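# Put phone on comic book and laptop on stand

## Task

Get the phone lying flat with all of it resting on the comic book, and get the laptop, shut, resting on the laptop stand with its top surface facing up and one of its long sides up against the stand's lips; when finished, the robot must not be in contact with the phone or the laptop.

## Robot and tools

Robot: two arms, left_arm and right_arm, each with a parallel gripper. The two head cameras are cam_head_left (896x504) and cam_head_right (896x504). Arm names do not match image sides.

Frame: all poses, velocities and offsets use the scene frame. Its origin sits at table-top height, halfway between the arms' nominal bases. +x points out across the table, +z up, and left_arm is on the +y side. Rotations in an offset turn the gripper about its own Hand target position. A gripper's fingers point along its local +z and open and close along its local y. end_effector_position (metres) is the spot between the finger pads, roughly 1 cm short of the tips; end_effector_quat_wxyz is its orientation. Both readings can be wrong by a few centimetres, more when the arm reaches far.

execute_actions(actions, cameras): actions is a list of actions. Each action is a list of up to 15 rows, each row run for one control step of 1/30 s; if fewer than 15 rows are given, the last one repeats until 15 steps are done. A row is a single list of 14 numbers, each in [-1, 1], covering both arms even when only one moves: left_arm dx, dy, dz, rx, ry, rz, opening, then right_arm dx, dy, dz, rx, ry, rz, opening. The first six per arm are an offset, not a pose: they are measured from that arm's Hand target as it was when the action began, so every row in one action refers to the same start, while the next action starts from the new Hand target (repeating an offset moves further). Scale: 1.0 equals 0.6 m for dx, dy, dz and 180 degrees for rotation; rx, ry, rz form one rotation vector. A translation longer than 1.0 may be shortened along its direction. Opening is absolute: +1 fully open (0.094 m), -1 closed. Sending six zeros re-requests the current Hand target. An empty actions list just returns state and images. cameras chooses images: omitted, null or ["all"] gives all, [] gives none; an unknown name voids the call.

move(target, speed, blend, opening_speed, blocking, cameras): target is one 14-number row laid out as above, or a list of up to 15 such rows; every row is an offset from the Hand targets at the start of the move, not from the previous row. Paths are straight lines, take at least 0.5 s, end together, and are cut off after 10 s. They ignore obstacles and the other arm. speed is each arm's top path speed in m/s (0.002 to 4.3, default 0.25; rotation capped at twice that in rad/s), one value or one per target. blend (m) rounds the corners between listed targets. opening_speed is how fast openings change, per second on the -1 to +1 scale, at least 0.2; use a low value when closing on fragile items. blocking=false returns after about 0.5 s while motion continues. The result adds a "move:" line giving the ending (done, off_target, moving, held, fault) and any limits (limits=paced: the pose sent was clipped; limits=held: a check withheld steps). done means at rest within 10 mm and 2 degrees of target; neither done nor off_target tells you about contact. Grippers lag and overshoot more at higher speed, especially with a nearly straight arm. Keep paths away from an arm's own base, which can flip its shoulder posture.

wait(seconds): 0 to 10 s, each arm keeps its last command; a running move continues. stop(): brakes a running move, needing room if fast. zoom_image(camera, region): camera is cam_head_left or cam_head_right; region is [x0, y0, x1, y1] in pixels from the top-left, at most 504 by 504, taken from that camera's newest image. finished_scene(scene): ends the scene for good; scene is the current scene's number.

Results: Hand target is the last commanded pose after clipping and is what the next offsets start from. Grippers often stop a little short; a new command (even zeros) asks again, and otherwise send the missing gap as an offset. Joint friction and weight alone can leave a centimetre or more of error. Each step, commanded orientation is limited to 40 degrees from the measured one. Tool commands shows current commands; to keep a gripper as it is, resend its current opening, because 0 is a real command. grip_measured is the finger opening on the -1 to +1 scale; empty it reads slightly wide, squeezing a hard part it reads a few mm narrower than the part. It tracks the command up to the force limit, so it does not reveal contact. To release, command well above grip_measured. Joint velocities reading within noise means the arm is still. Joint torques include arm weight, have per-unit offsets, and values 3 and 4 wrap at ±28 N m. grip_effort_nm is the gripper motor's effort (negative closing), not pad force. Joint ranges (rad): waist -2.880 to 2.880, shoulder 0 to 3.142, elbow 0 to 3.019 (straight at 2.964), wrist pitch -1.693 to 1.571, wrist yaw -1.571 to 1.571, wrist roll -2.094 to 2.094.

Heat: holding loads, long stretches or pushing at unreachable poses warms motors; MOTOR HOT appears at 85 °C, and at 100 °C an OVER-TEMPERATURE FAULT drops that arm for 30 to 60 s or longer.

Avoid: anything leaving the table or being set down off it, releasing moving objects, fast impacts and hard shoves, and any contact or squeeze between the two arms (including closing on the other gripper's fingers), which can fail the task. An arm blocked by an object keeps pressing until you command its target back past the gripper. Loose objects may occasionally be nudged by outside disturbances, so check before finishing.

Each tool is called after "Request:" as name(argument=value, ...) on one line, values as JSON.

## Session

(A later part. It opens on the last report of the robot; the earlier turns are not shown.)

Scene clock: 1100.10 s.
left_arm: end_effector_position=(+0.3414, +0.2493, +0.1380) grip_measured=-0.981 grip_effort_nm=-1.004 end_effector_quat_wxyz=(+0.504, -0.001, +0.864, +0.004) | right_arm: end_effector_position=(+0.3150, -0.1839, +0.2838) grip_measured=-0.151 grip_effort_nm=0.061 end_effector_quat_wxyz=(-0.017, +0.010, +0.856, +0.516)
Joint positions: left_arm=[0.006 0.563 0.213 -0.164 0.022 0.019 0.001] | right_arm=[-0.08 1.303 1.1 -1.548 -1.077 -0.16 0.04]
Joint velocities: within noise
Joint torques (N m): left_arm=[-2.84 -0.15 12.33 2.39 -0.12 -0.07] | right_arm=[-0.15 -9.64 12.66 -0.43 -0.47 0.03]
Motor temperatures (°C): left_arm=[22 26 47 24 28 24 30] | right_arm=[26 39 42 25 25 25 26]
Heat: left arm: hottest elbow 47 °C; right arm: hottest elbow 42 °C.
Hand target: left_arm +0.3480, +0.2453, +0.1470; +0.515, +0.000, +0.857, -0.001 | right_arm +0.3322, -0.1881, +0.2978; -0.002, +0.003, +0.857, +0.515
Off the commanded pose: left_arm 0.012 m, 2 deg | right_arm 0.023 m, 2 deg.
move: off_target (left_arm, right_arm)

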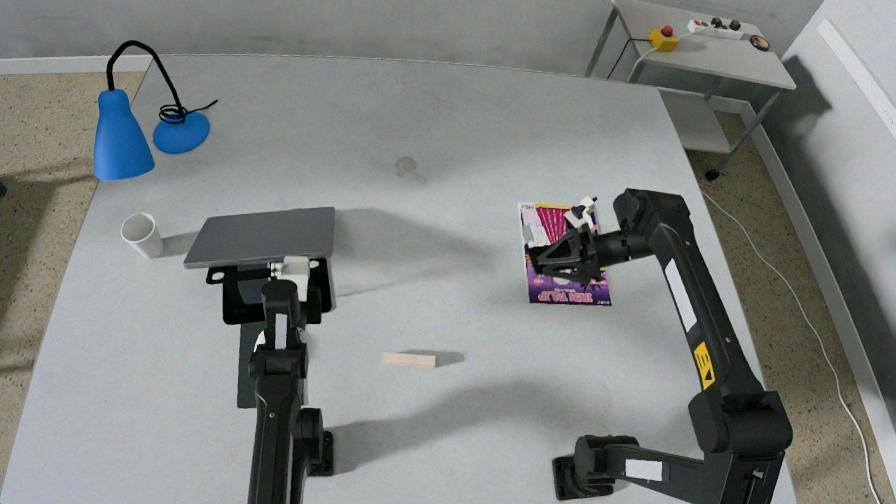

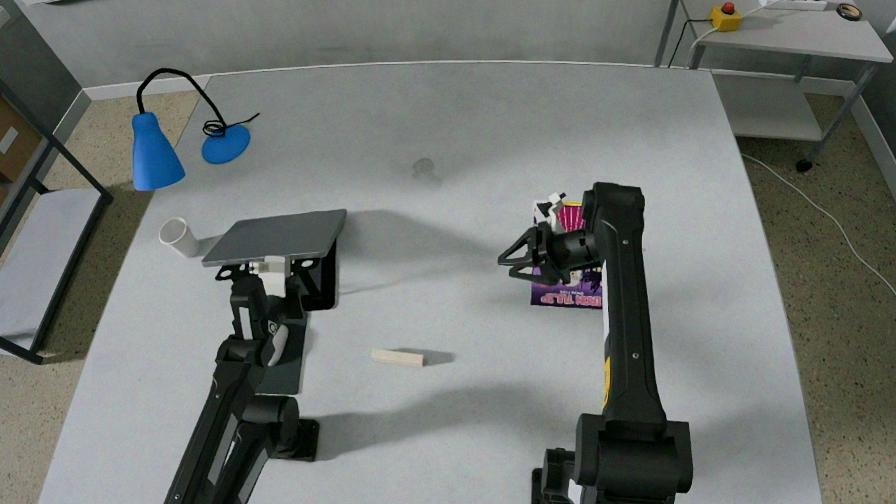

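Request:
move(target=[[0.0,0.0,0.03,0,0,0,-1,0,0.0,0.0,0,0,0,-0.15],[0.03,0.0,0.03,0,0,0,-1,0,0,0,0,0,0,-0.15]], speed=0.05)

Request:
zoom_image(camera="cam_head_left", region=[175, 195, 345, 335])

Request:
zoom_image(camera="cam_head_right", region=[195, 195, 365, 325])

Scene clock: 1104.30 s.
left_arm: end_effector_position=(+0.3383, +0.2489, +0.1225) grip_measured=-0.981 grip_effort_nm=-0.999 end_effector_quat_wxyz=(+0.478, -0.002, +0.878, +0.003) | right_arm: end_effector_position=(+0.3150, -0.1839, +0.2838) grip_measured=-0.151 grip_effort_nm=0.061 end_effector_quat_wxyz=(-0.017, +0.010, +0.856, +0.516)
Joint positions: left_arm=[0.005 0.6 0.213 -0.188 0.022 0.018 0.001] | right_arm=[-0.08 1.303 1.1 -1.548 -1.077 -0.16 0.04]
Joint velocities: within noise
Joint torques (N m): left_arm=[-2.43 -0.38 17.95 2.51 -0.13 -0.09] | right_arm=[-0.21 -9.7 12.66 -0.44 -0.48 0.02]
Motor temperatures (°C): left_arm=[22 26 48 24 28 24 30] | right_arm=[26 38 43 25 25 25 26]
Heat: left arm: hottest elbow 48 °C; right arm: hottest elbow 43 °C.
Hand target: left_arm +0.3660, +0.2453, +0.1651; +0.515, +0.000, +0.857, -0.001 | right_arm +0.3322, -0.1881, +0.2978; -0.002, +0.003, +0.857, +0.515
Off the commanded pose: left_arm 0.051 m, 5 deg | right_arm 0.023 m, 2 deg.
move: off_target (left_arm, right_arm)

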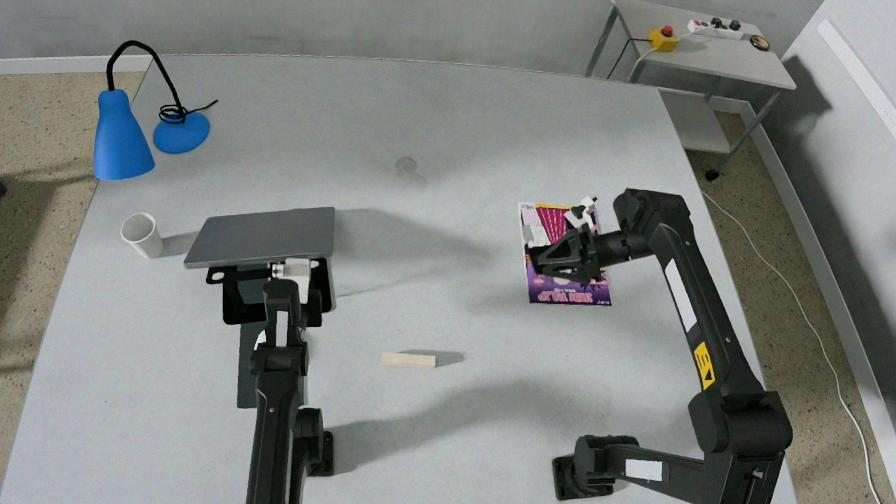

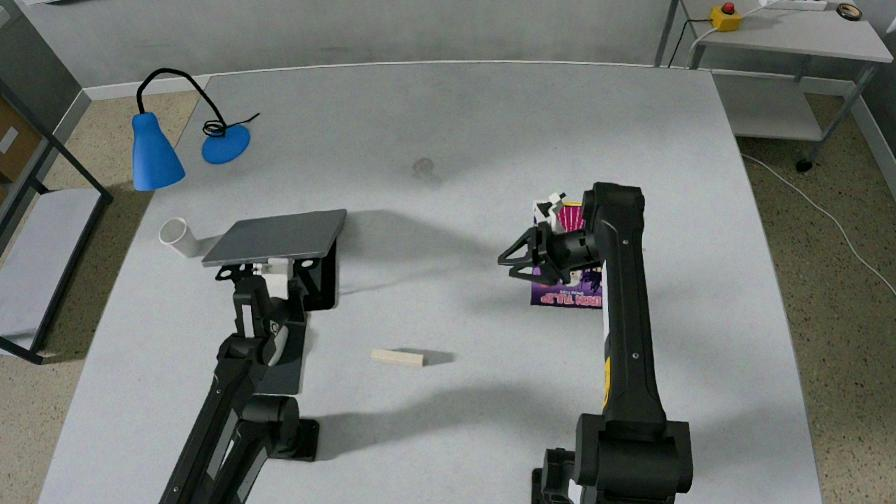

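Scaled by 2.965.

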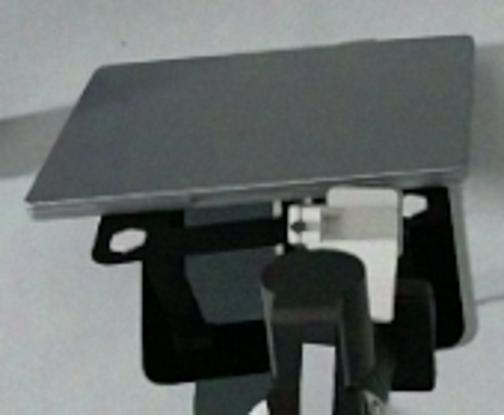

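Scaled by 2.965.

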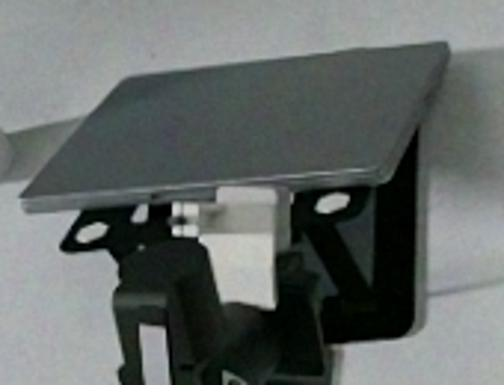

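Request:
move(target=[[-0.1,0.0,0.0,0,0,0,-1,0,0.0,0.0,0,0,0,-0.15],[-0.08,0.0,0.1,0,0.15,0,-1,0,0.0,0.0,0,0,0,-0.15],[-0.05,0.0,-0.02,0,0.15,0,-1,0,0,0,0,0,0,-0.15]], speed=0.12)

Request:
zoom_image(camera="cam_head_right", region=[195, 195, 365, 325])

Scene clock: 1120.43 s.
left_arm: end_effector_position=(+0.3335, +0.2492, +0.1561) grip_measured=-0.981 grip_effort_nm=-0.999 end_effector_quat_wxyz=(+0.299, -0.004, +0.954, +0.001) | right_arm: end_effector_position=(+0.3150, -0.1839, +0.2838) grip_measured=-0.151 grip_effort_nm=0.056 end_effector_quat_wxyz=(-0.017, +0.010, +0.856, +0.516)
Joint positions: left_arm=[0.002 0.743 0.536 -0.757 0.013 0.018 0.001] | right_arm=[-0.08 1.303 1.1 -1.548 -1.077 -0.16 0.04]
Joint velocities: within noise
Joint torques (N m): left_arm=[-3.25 -2.73 10.44 1.98 -0.17 -0.06] | right_arm=[-0.21 -9.7 12.62 -0.46 -0.48 0.02]
Motor temperatures (°C): left_arm=[22 26 50 24 28 24 30] | right_arm=[26 38 44 25 25 24 26]
Heat: left arm: hottest elbow 50 °C; right arm: hottest elbow 44 °C.
Hand target: left_arm +0.3360, +0.2453, +0.1532; +0.301, +0.000, +0.954, -0.001 | right_arm +0.3322, -0.1881, +0.2978; -0.002, +0.003, +0.857, +0.515
Off the commanded pose: left_arm 0.006 m, 1 deg | right_arm 0.023 m, 2 deg.
move: off_target (right_arm)

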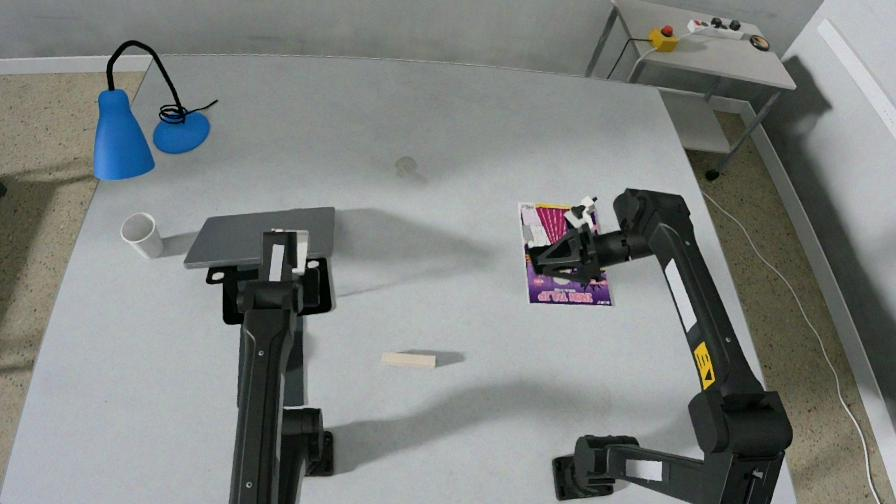

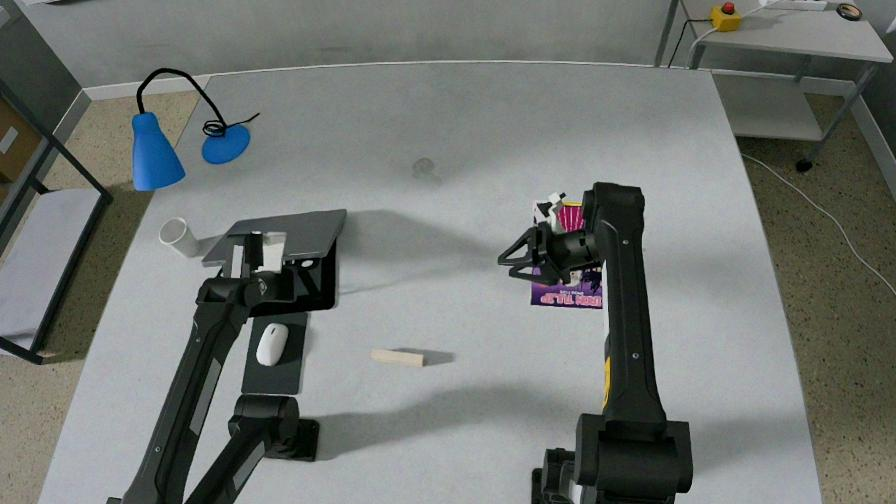

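Scaled by 2.965.

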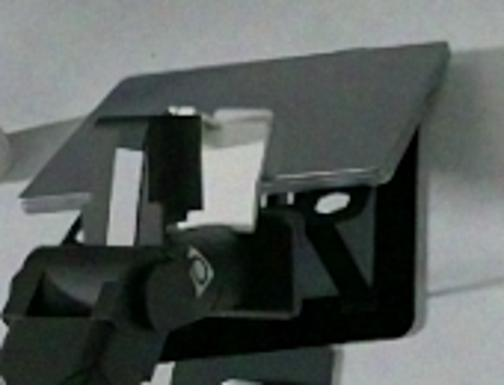

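Request:
move(target=[[-0.015,0.0,-0.03,0,0,0,-1,0,0.0,0.0,0,0,0,-0.15],[0.025,0.0,-0.03,0,0,0,-1,0,0.0,0.0,0,0,0,-0.15]], speed=0.06)

Request:
zoom_image(camera="cam_head_left", region=[175, 195, 345, 335])

Request:
zoom_image(camera="cam_head_right", region=[195, 195, 365, 325])

Scene clock: 1125.23 s.
left_arm: end_effector_position=(+0.3382, +0.2491, +0.1224) grip_measured=-0.981 grip_effort_nm=-1.004 end_effector_quat_wxyz=(+0.283, -0.004, +0.959, +0.001) | right_arm: end_effector_position=(+0.3150, -0.1839, +0.2838) grip_measured=-0.151 grip_effort_nm=0.056 end_effector_quat_wxyz=(-0.017, +0.010, +0.856, +0.516)
Joint positions: left_arm=[0.001 0.819 0.487 -0.664 0.013 0.018 0.001] | right_arm=[-0.08 1.303 1.1 -1.548 -1.077 -0.16 0.04]
Joint velocities: within noise
Joint torques (N m): left_arm=[-2.78 -3.08 12.98 1.92 -0.11 -0.09] | right_arm=[-0.15 -9.76 12.66 -0.43 -0.47 0.02]
Motor temperatures (°C): left_arm=[22 26 49 24 28 24 30] | right_arm=[26 37 45 25 25 24 26]
Heat: left arm: hottest elbow 49 °C; right arm: hottest elbow 45 °C.
Hand target: left_arm +0.3510, +0.2454, +0.1350; +0.300, +0.000, +0.954, -0.001 | right_arm +0.3322, -0.1881, +0.2978; -0.002, +0.003, +0.857, +0.515
Off the commanded pose: left_arm 0.018 m, 2 deg | right_arm 0.023 m, 2 deg.
move: off_target (left_arm, right_arm)

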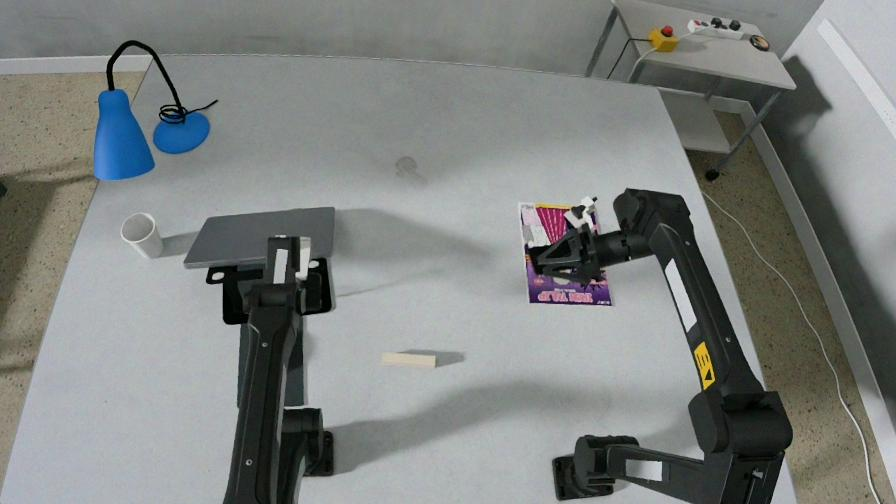

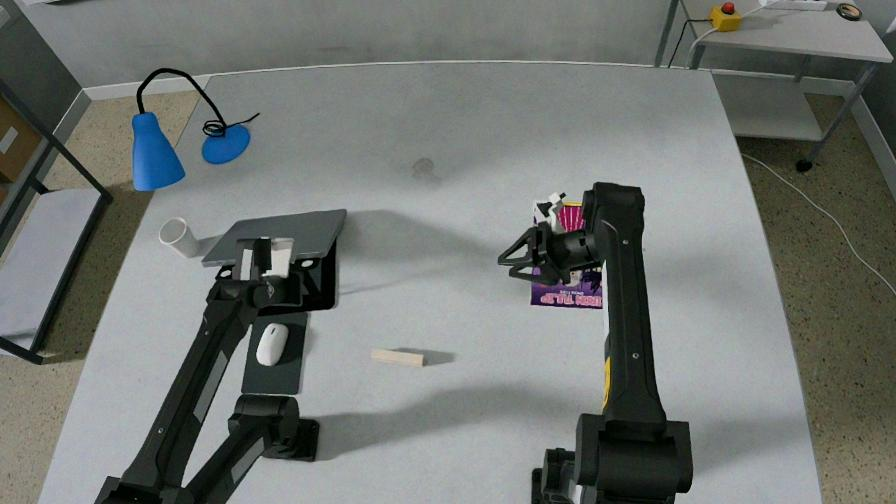

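Scaled by 2.965.

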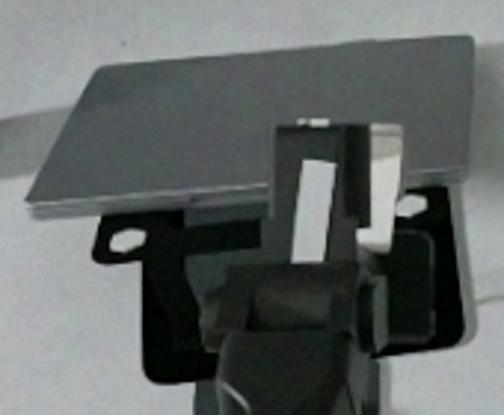

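Scaled by 2.965.

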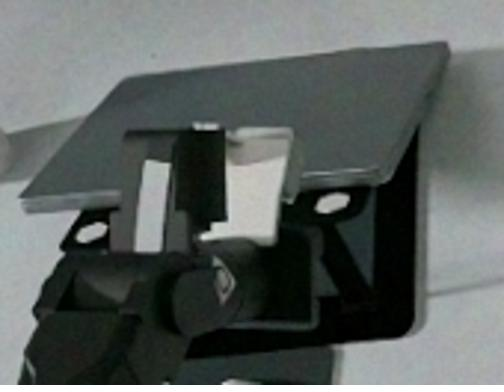

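Request:
move(target=[[-0.02,0.0,0.06,0,0,0,-1,0,0.0,0.0,0,0,0,-0.15],[0.05,0.0,0.06,0,0,0,-1,0,0.0,0.0,0,0,0,-0.15],[0.05,0.0,0.02,0,0,0,-1,0,0.0,0.0,0,0,0,-0.15]], speed=0.06)

Request:
zoom_image(camera="cam_head_left", region=[175, 195, 345, 335])

Request:
zoom_image(camera="cam_head_right", region=[195, 195, 365, 325])

Scene clock: 1131.13 s.
left_arm: end_effector_position=(+0.3568, +0.2477, +0.1308) grip_measured=-0.981 grip_effort_nm=-0.999 end_effector_quat_wxyz=(+0.266, -0.001, +0.964, -0.001) | right_arm: end_effector_position=(+0.3150, -0.1839, +0.2838) grip_measured=-0.151 grip_effort_nm=0.061 end_effector_quat_wxyz=(-0.017, +0.010, +0.856, +0.516)
Joint positions: left_arm=[-0.005 0.901 0.56 -0.691 0.013 0.018 0.001] | right_arm=[-0.08 1.303 1.1 -1.548 -1.077 -0.16 0.04]
Joint velocities: within noise
Joint torques (N m): left_arm=[-2.43 -4.31 13.38 3.28 -0.15 -0.05] | right_arm=[-0.03 -9.7 12.64 -0.49 -0.47 0.02]
Motor temperatures (°C): left_arm=[22 26 48 24 28 24 30] | right_arm=[26 37 45 25 25 24 26]
Heat: left arm: hottest elbow 48 °C; right arm: hottest elbow 45 °C.
Hand target: left_arm +0.3810, +0.2452, +0.1471; +0.300, +0.000, +0.954, -0.001 | right_arm +0.3322, -0.1881, +0.2978; -0.002, +0.003, +0.857, +0.515
Off the commanded pose: left_arm 0.029 m, 4 deg | right_arm 0.023 m, 2 deg.
move: off_target (left_arm, right_arm)

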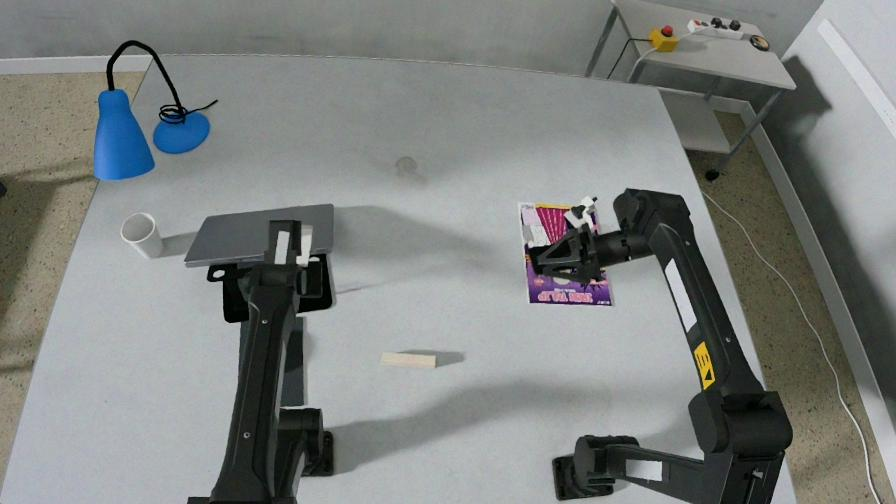

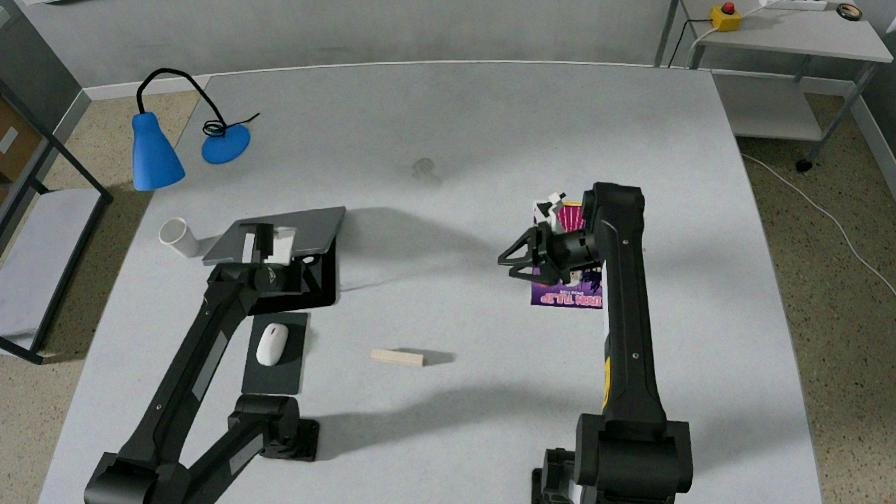

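Scaled by 2.965.

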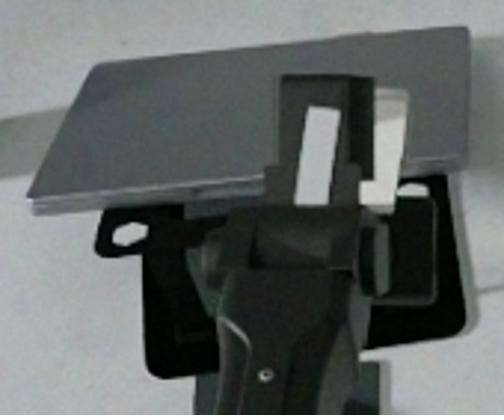

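Scaled by 2.965.

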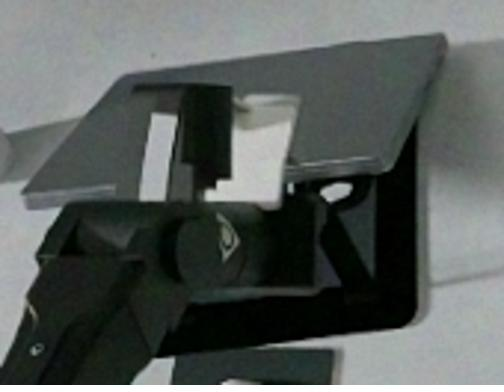

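Request:
zoom_image(camera="cam_head_left", region=[225, 195, 345, 225])

Request:
zoom_image(camera="cam_head_right", region=[245, 195, 365, 225])

Scaled by 4.200.

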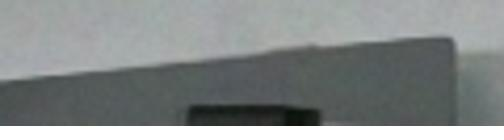

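Scaled by 4.200.

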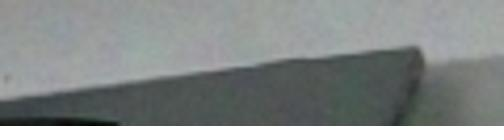

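Request:
move(target=[[-0.08,0.0,0.0,0,0,0,-1,0.1,0.2,-0.05,0.071,0.135,-0.015,-0.1],[-0.2,0.15,0.1,0,0,0,-1,0.23,0.48,-0.2,0.071,0.135,-0.015,-0.1]], speed=0.2)

Request:
zoom_image(camera="cam_head_left", region=[220, 180, 460, 340])

Request:
zoom_image(camera="cam_head_right", region=[220, 180, 460, 340])

Scene clock: 1170.90 s.
left_arm: end_effector_position=(+0.2499, +0.3236, +0.1698) grip_measured=-0.981 grip_effort_nm=-0.999 end_effector_quat_wxyz=(+0.273, -0.004, +0.962, -0.021) | right_arm: end_effector_position=(+0.4637, +0.0914, +0.1821) grip_measured=-0.101 grip_effort_nm=0.066 end_effector_quat_wxyz=(-0.170, +0.134, +0.776, +0.593)
Joint positions: left_arm=[0.57 0.578 0.547 -1.089 0.333 0.513 0.001] | right_arm=[0.427 1.831 1.248 -0.078 -1.17 1.4 0.042]
Joint velocities: within noise
Joint torques (N m): left_arm=[-0.15 -1.9 18.11 0.7 0.36 0.1] | right_arm=[0.97 -19.02 10 1.66 -0.26 0.16]
Motor temperatures (°C): left_arm=[22 26 47 24 28 24 30] | right_arm=[26 36 48 25 25 24 26]
Heat: left arm: hottest elbow 47 °C; right arm: hottest elbow 48 °C.
Hand target: left_arm +0.2610, +0.3353, +0.2071; +0.300, +0.000, +0.954, -0.001 | right_arm +0.4701, +0.0998, +0.1779; -0.170, +0.131, +0.775, +0.594
Off the commanded pose: left_arm 0.041 m, 4 deg | right_arm 0.011 m, 0 deg.
move: off_target (left_arm, right_arm)

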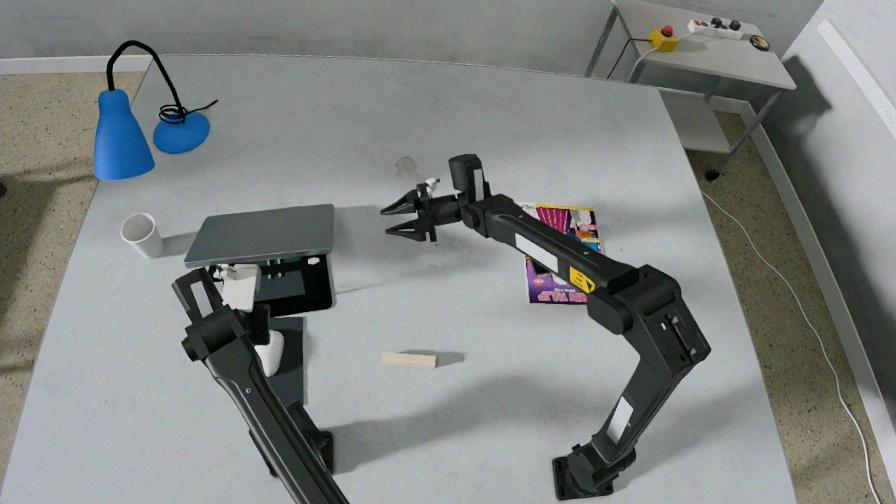

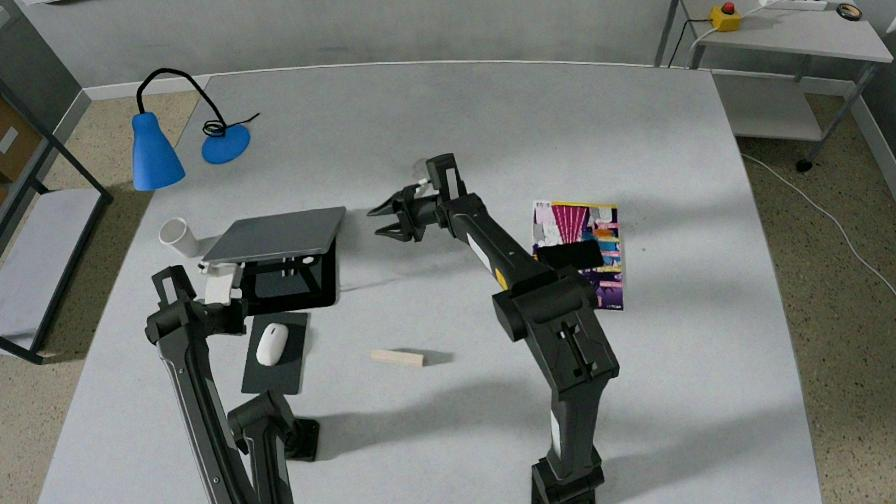

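Scaled by 2.100.

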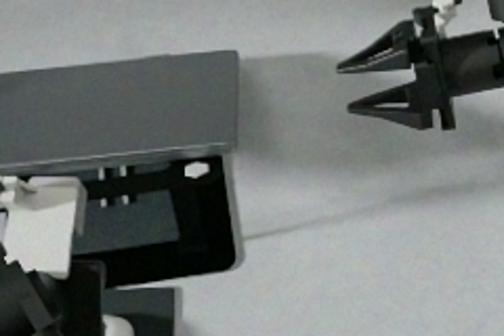

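Scaled by 2.100.

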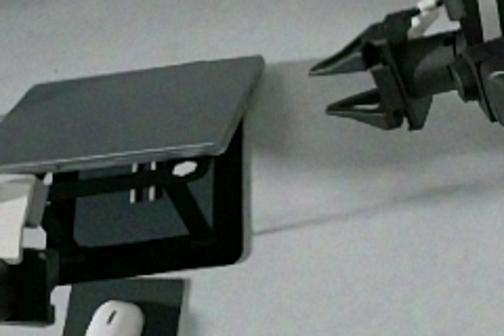

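Request:
move(target=[[-0.03,0.05,0.05,0,0,0,-1,0.04,0.06,-0.13,0,0,0,-0.1]], speed=0.12)

Request:
zoom_image(camera="cam_head_left", region=[280, 180, 440, 300])

Request:
zoom_image(camera="cam_head_right", region=[280, 180, 440, 300])

Scene clock: 1176.90 s.
left_arm: end_effector_position=(+0.2348, +0.3521, +0.2034) grip_measured=-0.981 grip_effort_nm=-0.999 end_effector_quat_wxyz=(+0.281, -0.005, +0.960, -0.022) | right_arm: end_effector_position=(+0.4822, +0.1213, +0.0986) grip_measured=-0.101 grip_effort_nm=0.061 end_effector_quat_wxyz=(-0.176, +0.141, +0.777, +0.588)
Joint positions: left_arm=[0.78 0.614 0.647 -1.216 0.43 0.713 0.001] | right_arm=[0.46 2.025 1.29 0.102 -1.14 1.453 0.042]
Joint velocities: within noise
Joint torques (N m): left_arm=[-0.67 -0.97 17.62 0.55 0.39 0.06] | right_arm=[1.2 -20.84 11.11 1.74 -0.25 0.16]
Motor temperatures (°C): left_arm=[22 26 47 24 28 24 30] | right_arm=[26 37 49 25 25 24 26]
Heat: left arm: hottest elbow 47 °C; right arm: hottest elbow 49 °C.
Hand target: left_arm +0.2430, +0.3652, +0.2370; +0.300, +0.000, +0.954, -0.001 | right_arm +0.4942, +0.1358, +0.0999; -0.170, +0.131, +0.775, +0.594
Off the commanded pose: left_arm 0.037 m, 3 deg | right_arm 0.019 m, 2 deg.
move: off_target (left_arm, right_arm)

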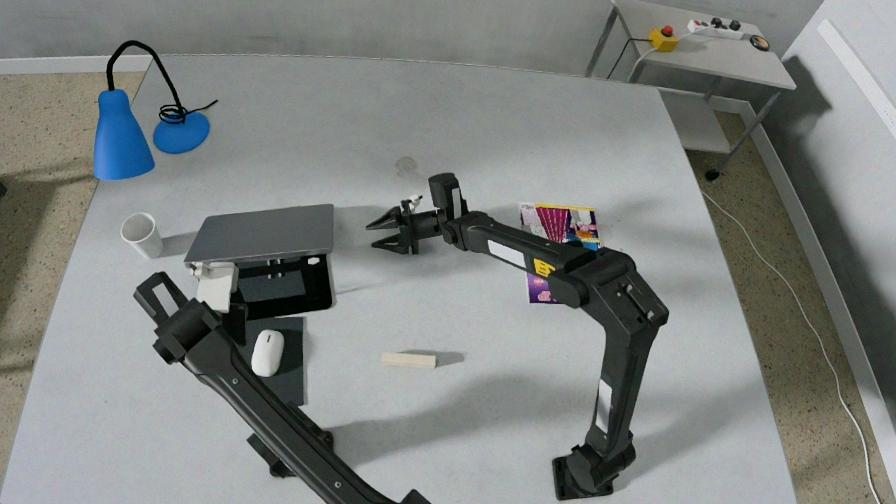

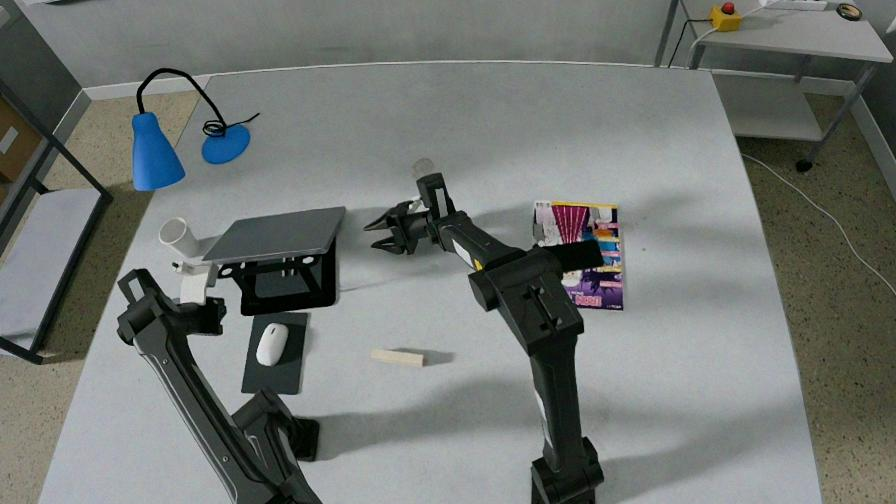

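Scaled by 3.150.

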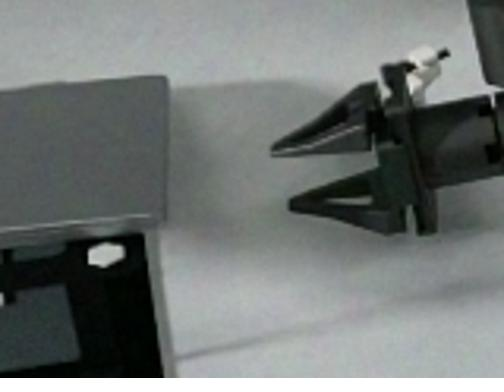

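Scaled by 3.150.

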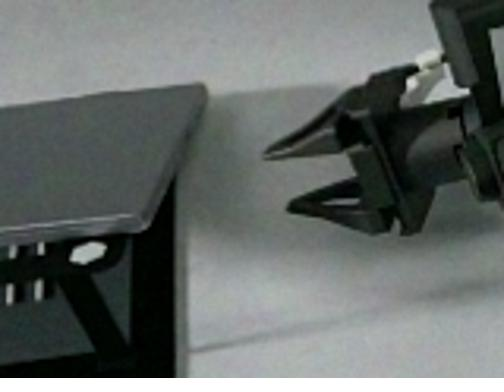

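Request:
move(target=[[0,0,0,0,0,0,-1,0.0,0.14,-0.01,0,0,0,-0.1]], speed=0.08)

Request:
zoom_image(camera="cam_head_left", region=[280, 180, 440, 300])

Request:
zoom_image(camera="cam_head_right", region=[280, 180, 440, 300])

Scene clock: 1193.23 s.
left_arm: end_effector_position=(+0.2348, +0.3520, +0.2034) grip_measured=-0.981 grip_effort_nm=-0.994 end_effector_quat_wxyz=(+0.281, -0.004, +0.960, -0.022) | right_arm: end_effector_position=(+0.4830, +0.2046, +0.0963) grip_measured=-0.101 grip_effort_nm=0.071 end_effector_quat_wxyz=(-0.174, +0.139, +0.778, +0.587)
Joint positions: left_arm=[0.78 0.614 0.647 -1.217 0.431 0.714 0.001] | right_arm=[0.577 2.115 1.423 0.176 -1.041 1.581 0.042]
Joint velocities: within noise
Joint torques (N m): left_arm=[-0.26 -1.26 17.73 0.77 0.41 0.15] | right_arm=[1.08 -21.77 11.75 1.84 -0.17 0.17]
Motor temperatures (°C): left_arm=[22 26 50 24 28 24 31] | right_arm=[26 39 49 25 25 24 26]
Heat: left arm: hottest elbow 50 °C; right arm: hottest elbow 49 °C.
Hand target: left_arm +0.2430, +0.3652, +0.2370; +0.300, +0.000, +0.954, -0.001 | right_arm +0.4941, +0.2199, +0.0937; -0.170, +0.131, +0.775, +0.594
Off the commanded pose: left_arm 0.037 m, 3 deg | right_arm 0.019 m, 1 deg.
move: off_target (left_arm, right_arm)

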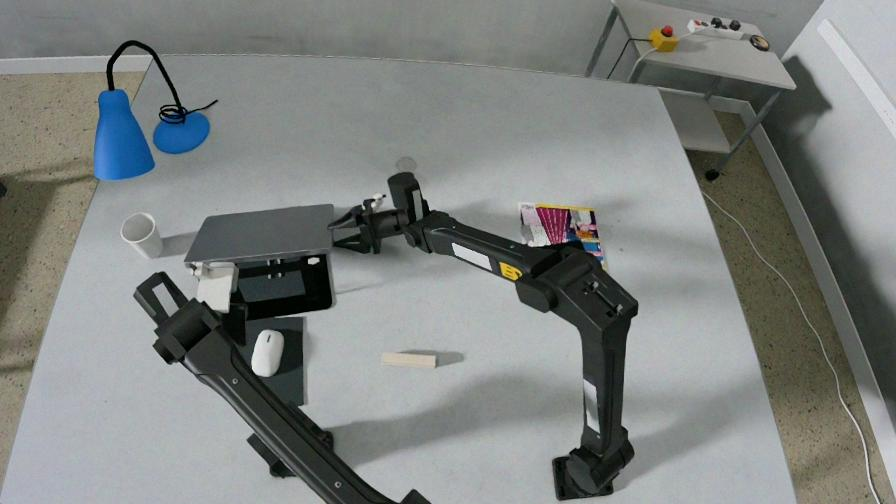

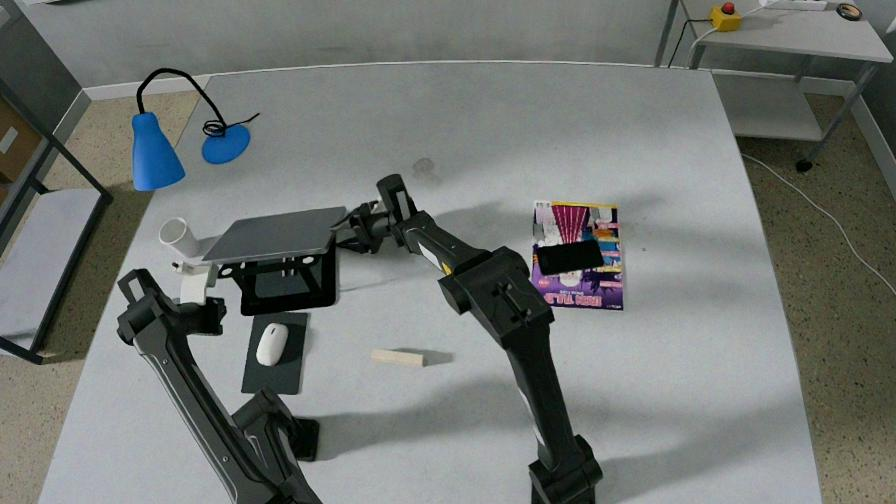

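Scaled by 3.150.

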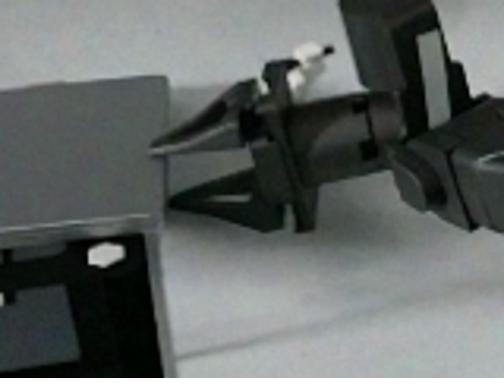

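Scaled by 3.150.

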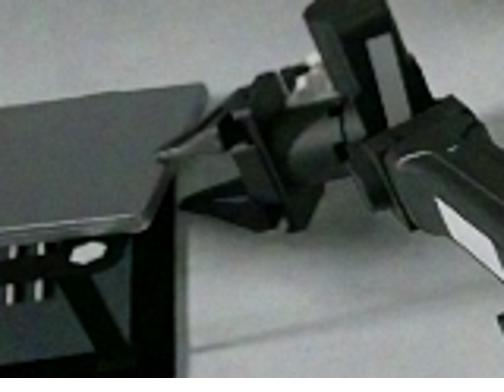

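Request:
move(target=[[0,0,0,0,0,0,-1,0.0,0.005,0.0,0,0,0,-0.95],[0,0,0,0,0,0,-1,0.0,0.005,0.0,0,0,0,-0.95]], speed=0.08, opening_speed=0.3)

Request:
zoom_image(camera="cam_head_left", region=[180, 180, 420, 330])

Request:
zoom_image(camera="cam_head_right", region=[280, 180, 440, 300])

Scene clock: 1200.83 s.
left_arm: end_effector_position=(+0.2348, +0.3520, +0.2034) grip_measured=-0.981 grip_effort_nm=-1.004 end_effector_quat_wxyz=(+0.281, -0.004, +0.960, -0.022) | right_arm: end_effector_position=(+0.4881, +0.2087, +0.1040) grip_measured=-0.705 grip_effort_nm=-1.038 end_effector_quat_wxyz=(-0.169, +0.136, +0.776, +0.593)
Joint positions: left_arm=[0.78 0.614 0.647 -1.217 0.431 0.714 0.001] | right_arm=[0.578 2.116 1.442 0.182 -1.038 1.589 0.014]
Joint velocities: within noise
Joint torques (N m): left_arm=[-0.44 -1.03 17.7 0.8 0.38 0.09] | right_arm=[1.2 -21.83 11.1 1.68 -0.15 0.12]
Motor temperatures (°C): left_arm=[22 25 50 24 28 24 31] | right_arm=[26 39 50 25 25 24 26]
Heat: left arm: hottest elbow 50 °C; right arm: hottest elbow 50 °C.
Hand target: left_arm +0.2430, +0.3652, +0.2369; +0.300, +0.000, +0.954, -0.001 | right_arm +0.4943, +0.2229, +0.0941; -0.170, +0.131, +0.775, +0.594
Off the commanded pose: left_arm 0.037 m, 3 deg | right_arm 0.018 m, 1 deg.
move: off_target (left_arm, right_arm)

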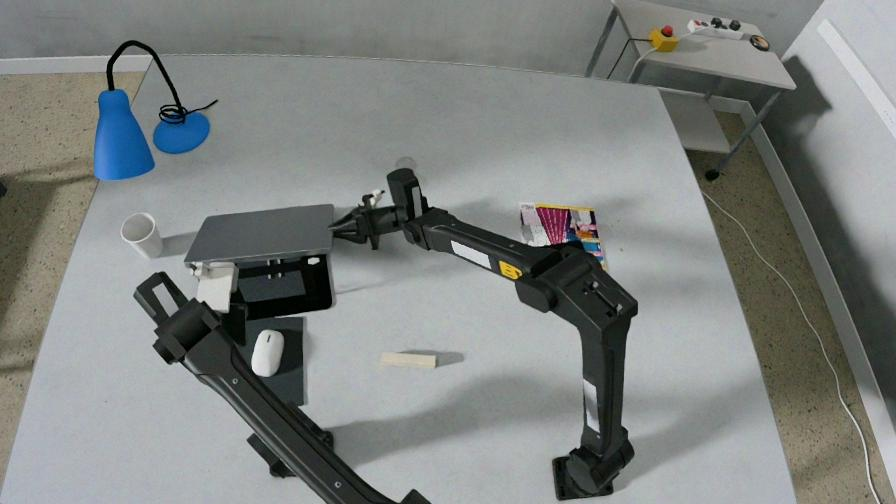

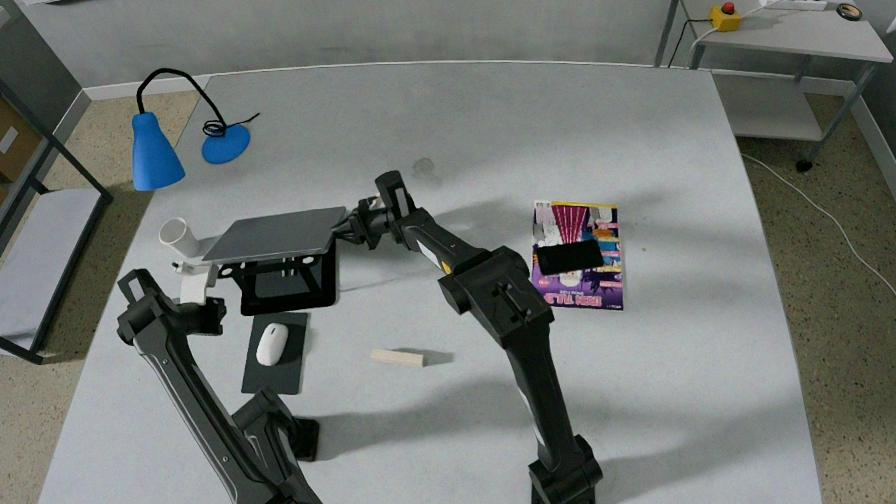

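Scaled by 2.100.

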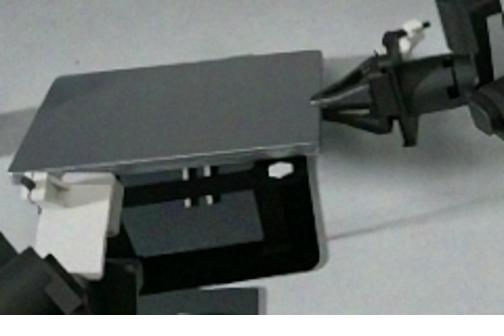

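Scaled by 3.150.

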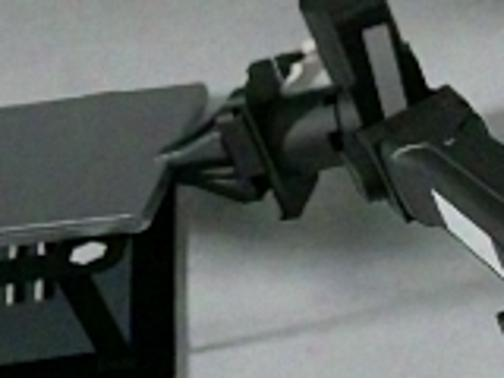

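Request:
move(target=[[0,0,0,0,0,0,-1,-0.005,-0.01,0.06,0,0,0,-0.95]], speed=0.05)

Request:
zoom_image(camera="cam_head_left", region=[180, 180, 420, 330])

Request:
zoom_image(camera="cam_head_right", region=[190, 180, 430, 330])

Scene clock: 1205.77 s.
left_arm: end_effector_position=(+0.2348, +0.3520, +0.2034) grip_measured=-0.981 grip_effort_nm=-0.999 end_effector_quat_wxyz=(+0.281, -0.004, +0.960, -0.022) | right_arm: end_effector_position=(+0.4878, +0.2077, +0.1044) grip_measured=-0.706 grip_effort_nm=-1.038 end_effector_quat_wxyz=(-0.173, +0.145, +0.778, +0.586)
Joint positions: left_arm=[0.78 0.614 0.647 -1.217 0.431 0.714 0.001] | right_arm=[0.578 2.109 1.443 0.151 -1.031 1.589 0.014]
Joint velocities: within noise
Joint torques (N m): left_arm=[-0.21 -0.91 17.73 0.59 0.38 0.12] | right_arm=[0.85 -26.81 10.44 0.49 -0.58 0.1]
Motor temperatures (°C): left_arm=[22 25 51 24 28 24 31] | right_arm=[26 39 50 25 25 24 26]
Heat: left arm: hottest elbow 51 °C; right arm: hottest elbow 50 °C.
Hand target: left_arm +0.2430, +0.3652, +0.2369; +0.300, +0.000, +0.954, -0.001 | right_arm +0.4912, +0.2168, +0.1299; -0.170, +0.131, +0.775, +0.594
Off the commanded pose: left_arm 0.037 m, 3 deg | right_arm 0.027 m, 2 deg.
move: off_target (left_arm, right_arm)

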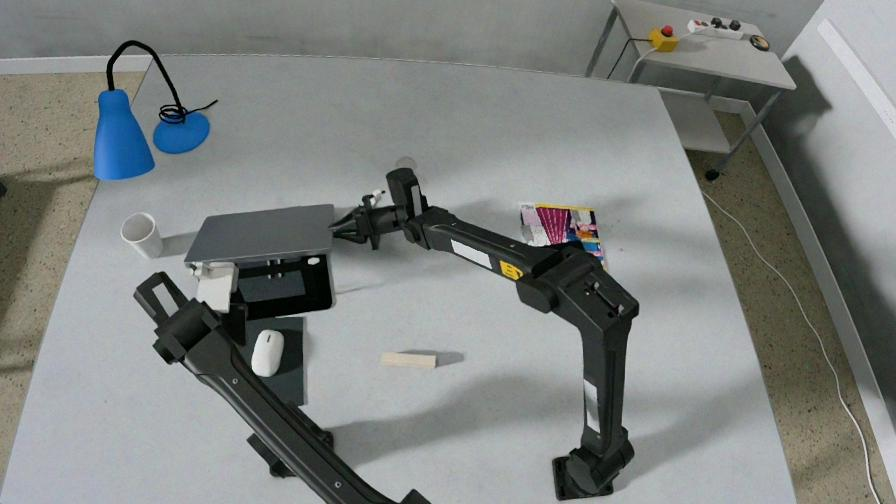

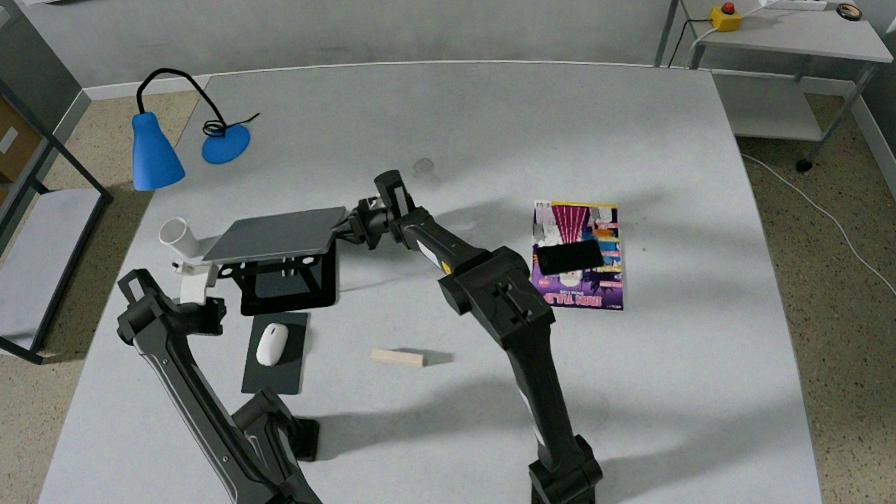

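Scaled by 2.100.

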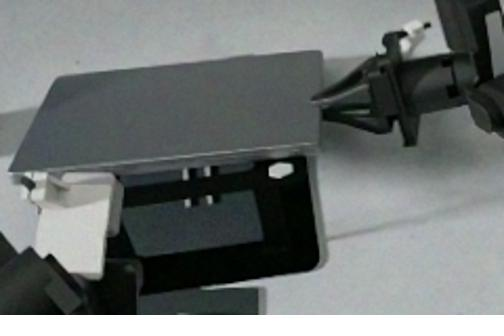

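Scaled by 2.100.

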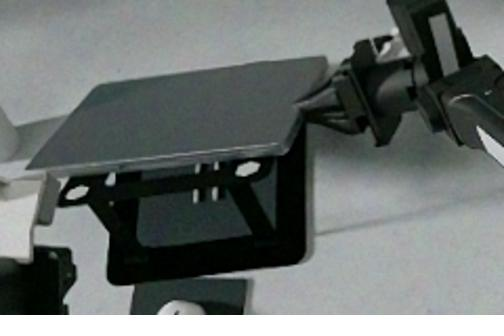

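Request:
move(target=[[0,0,0,0,0,0,-1,0.0,0.0,0.03,0,0,0,-0.95],[0,0,0,0,0,0,-1,0.045,-0.01,0.02,0,0,0.02,-0.95]], speed=0.05)

Request:
zoom_image(camera="cam_head_left", region=[180, 180, 420, 330])

Request:
zoom_image(camera="cam_head_right", region=[190, 180, 430, 330])

Scene clock: 1210.50 s.
left_arm: end_effector_position=(+0.2348, +0.3520, +0.2034) grip_measured=-0.981 grip_effort_nm=-0.999 end_effector_quat_wxyz=(+0.281, -0.004, +0.960, -0.022) | right_arm: end_effector_position=(+0.4915, +0.2070, +0.1101) grip_measured=-0.707 grip_effort_nm=-1.043 end_effector_quat_wxyz=(-0.203, +0.122, +0.787, +0.570)
Joint positions: left_arm=[0.78 0.614 0.647 -1.217 0.431 0.714 0.001] | right_arm=[0.566 2.129 1.531 -0.044 -1.105 1.478 0.014]
Joint velocities: within noise
Joint torques (N m): left_arm=[-0.5 -1.03 17.72 0.72 0.45 0.13] | right_arm=[-0.79 -25.64 13.71 0.88 -0.99 0.15]
Motor temperatures (°C): left_arm=[22 25 51 24 28 24 31] | right_arm=[26 41 50 25 25 24 26]
Heat: left arm: hottest elbow 51 °C; right arm: hottest elbow 50 °C.
Hand target: left_arm +0.2430, +0.3652, +0.2369; +0.300, +0.000, +0.954, -0.001 | right_arm +0.5181, +0.2110, +0.1417; -0.189, +0.106, +0.779, +0.588
Off the commanded pose: left_arm 0.037 m, 3 deg | right_arm 0.042 m, 3 deg.
move: off_target (left_arm, right_arm)

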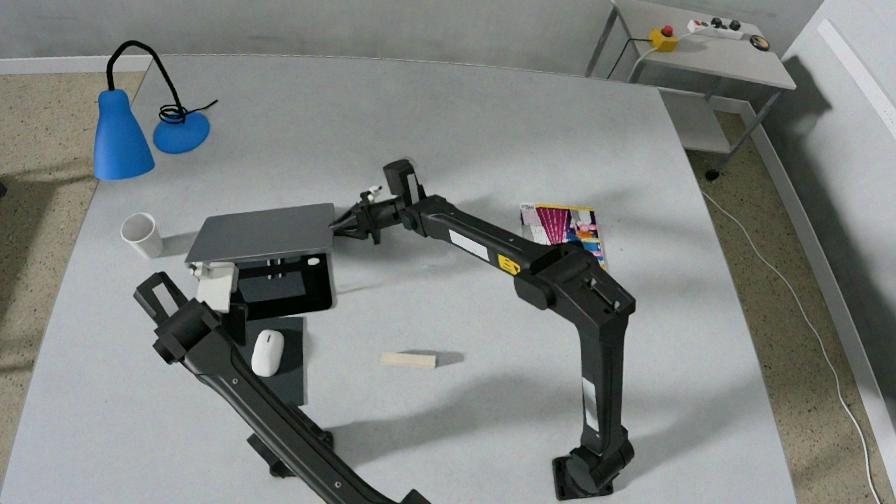

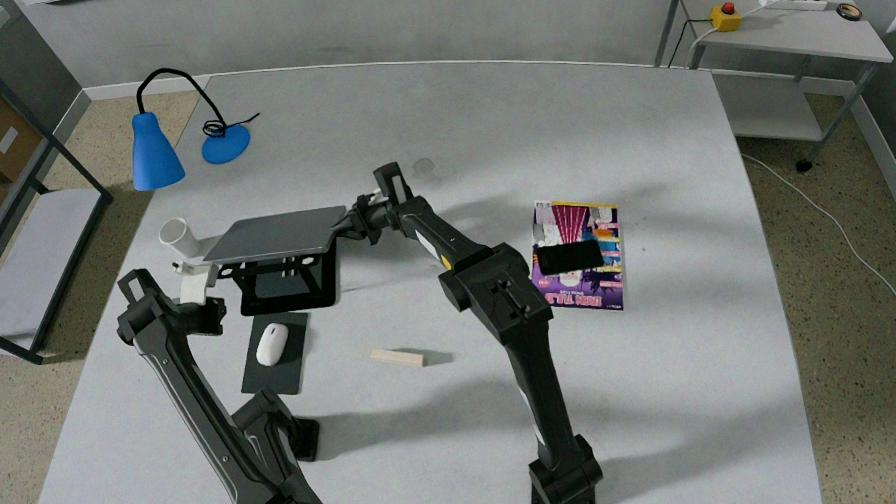

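Scaled by 2.100.

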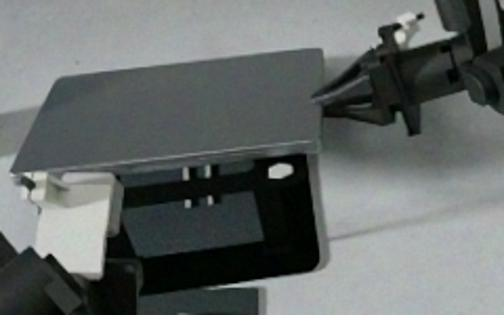

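Scaled by 2.100.

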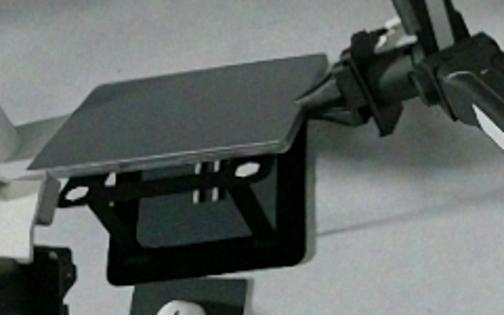

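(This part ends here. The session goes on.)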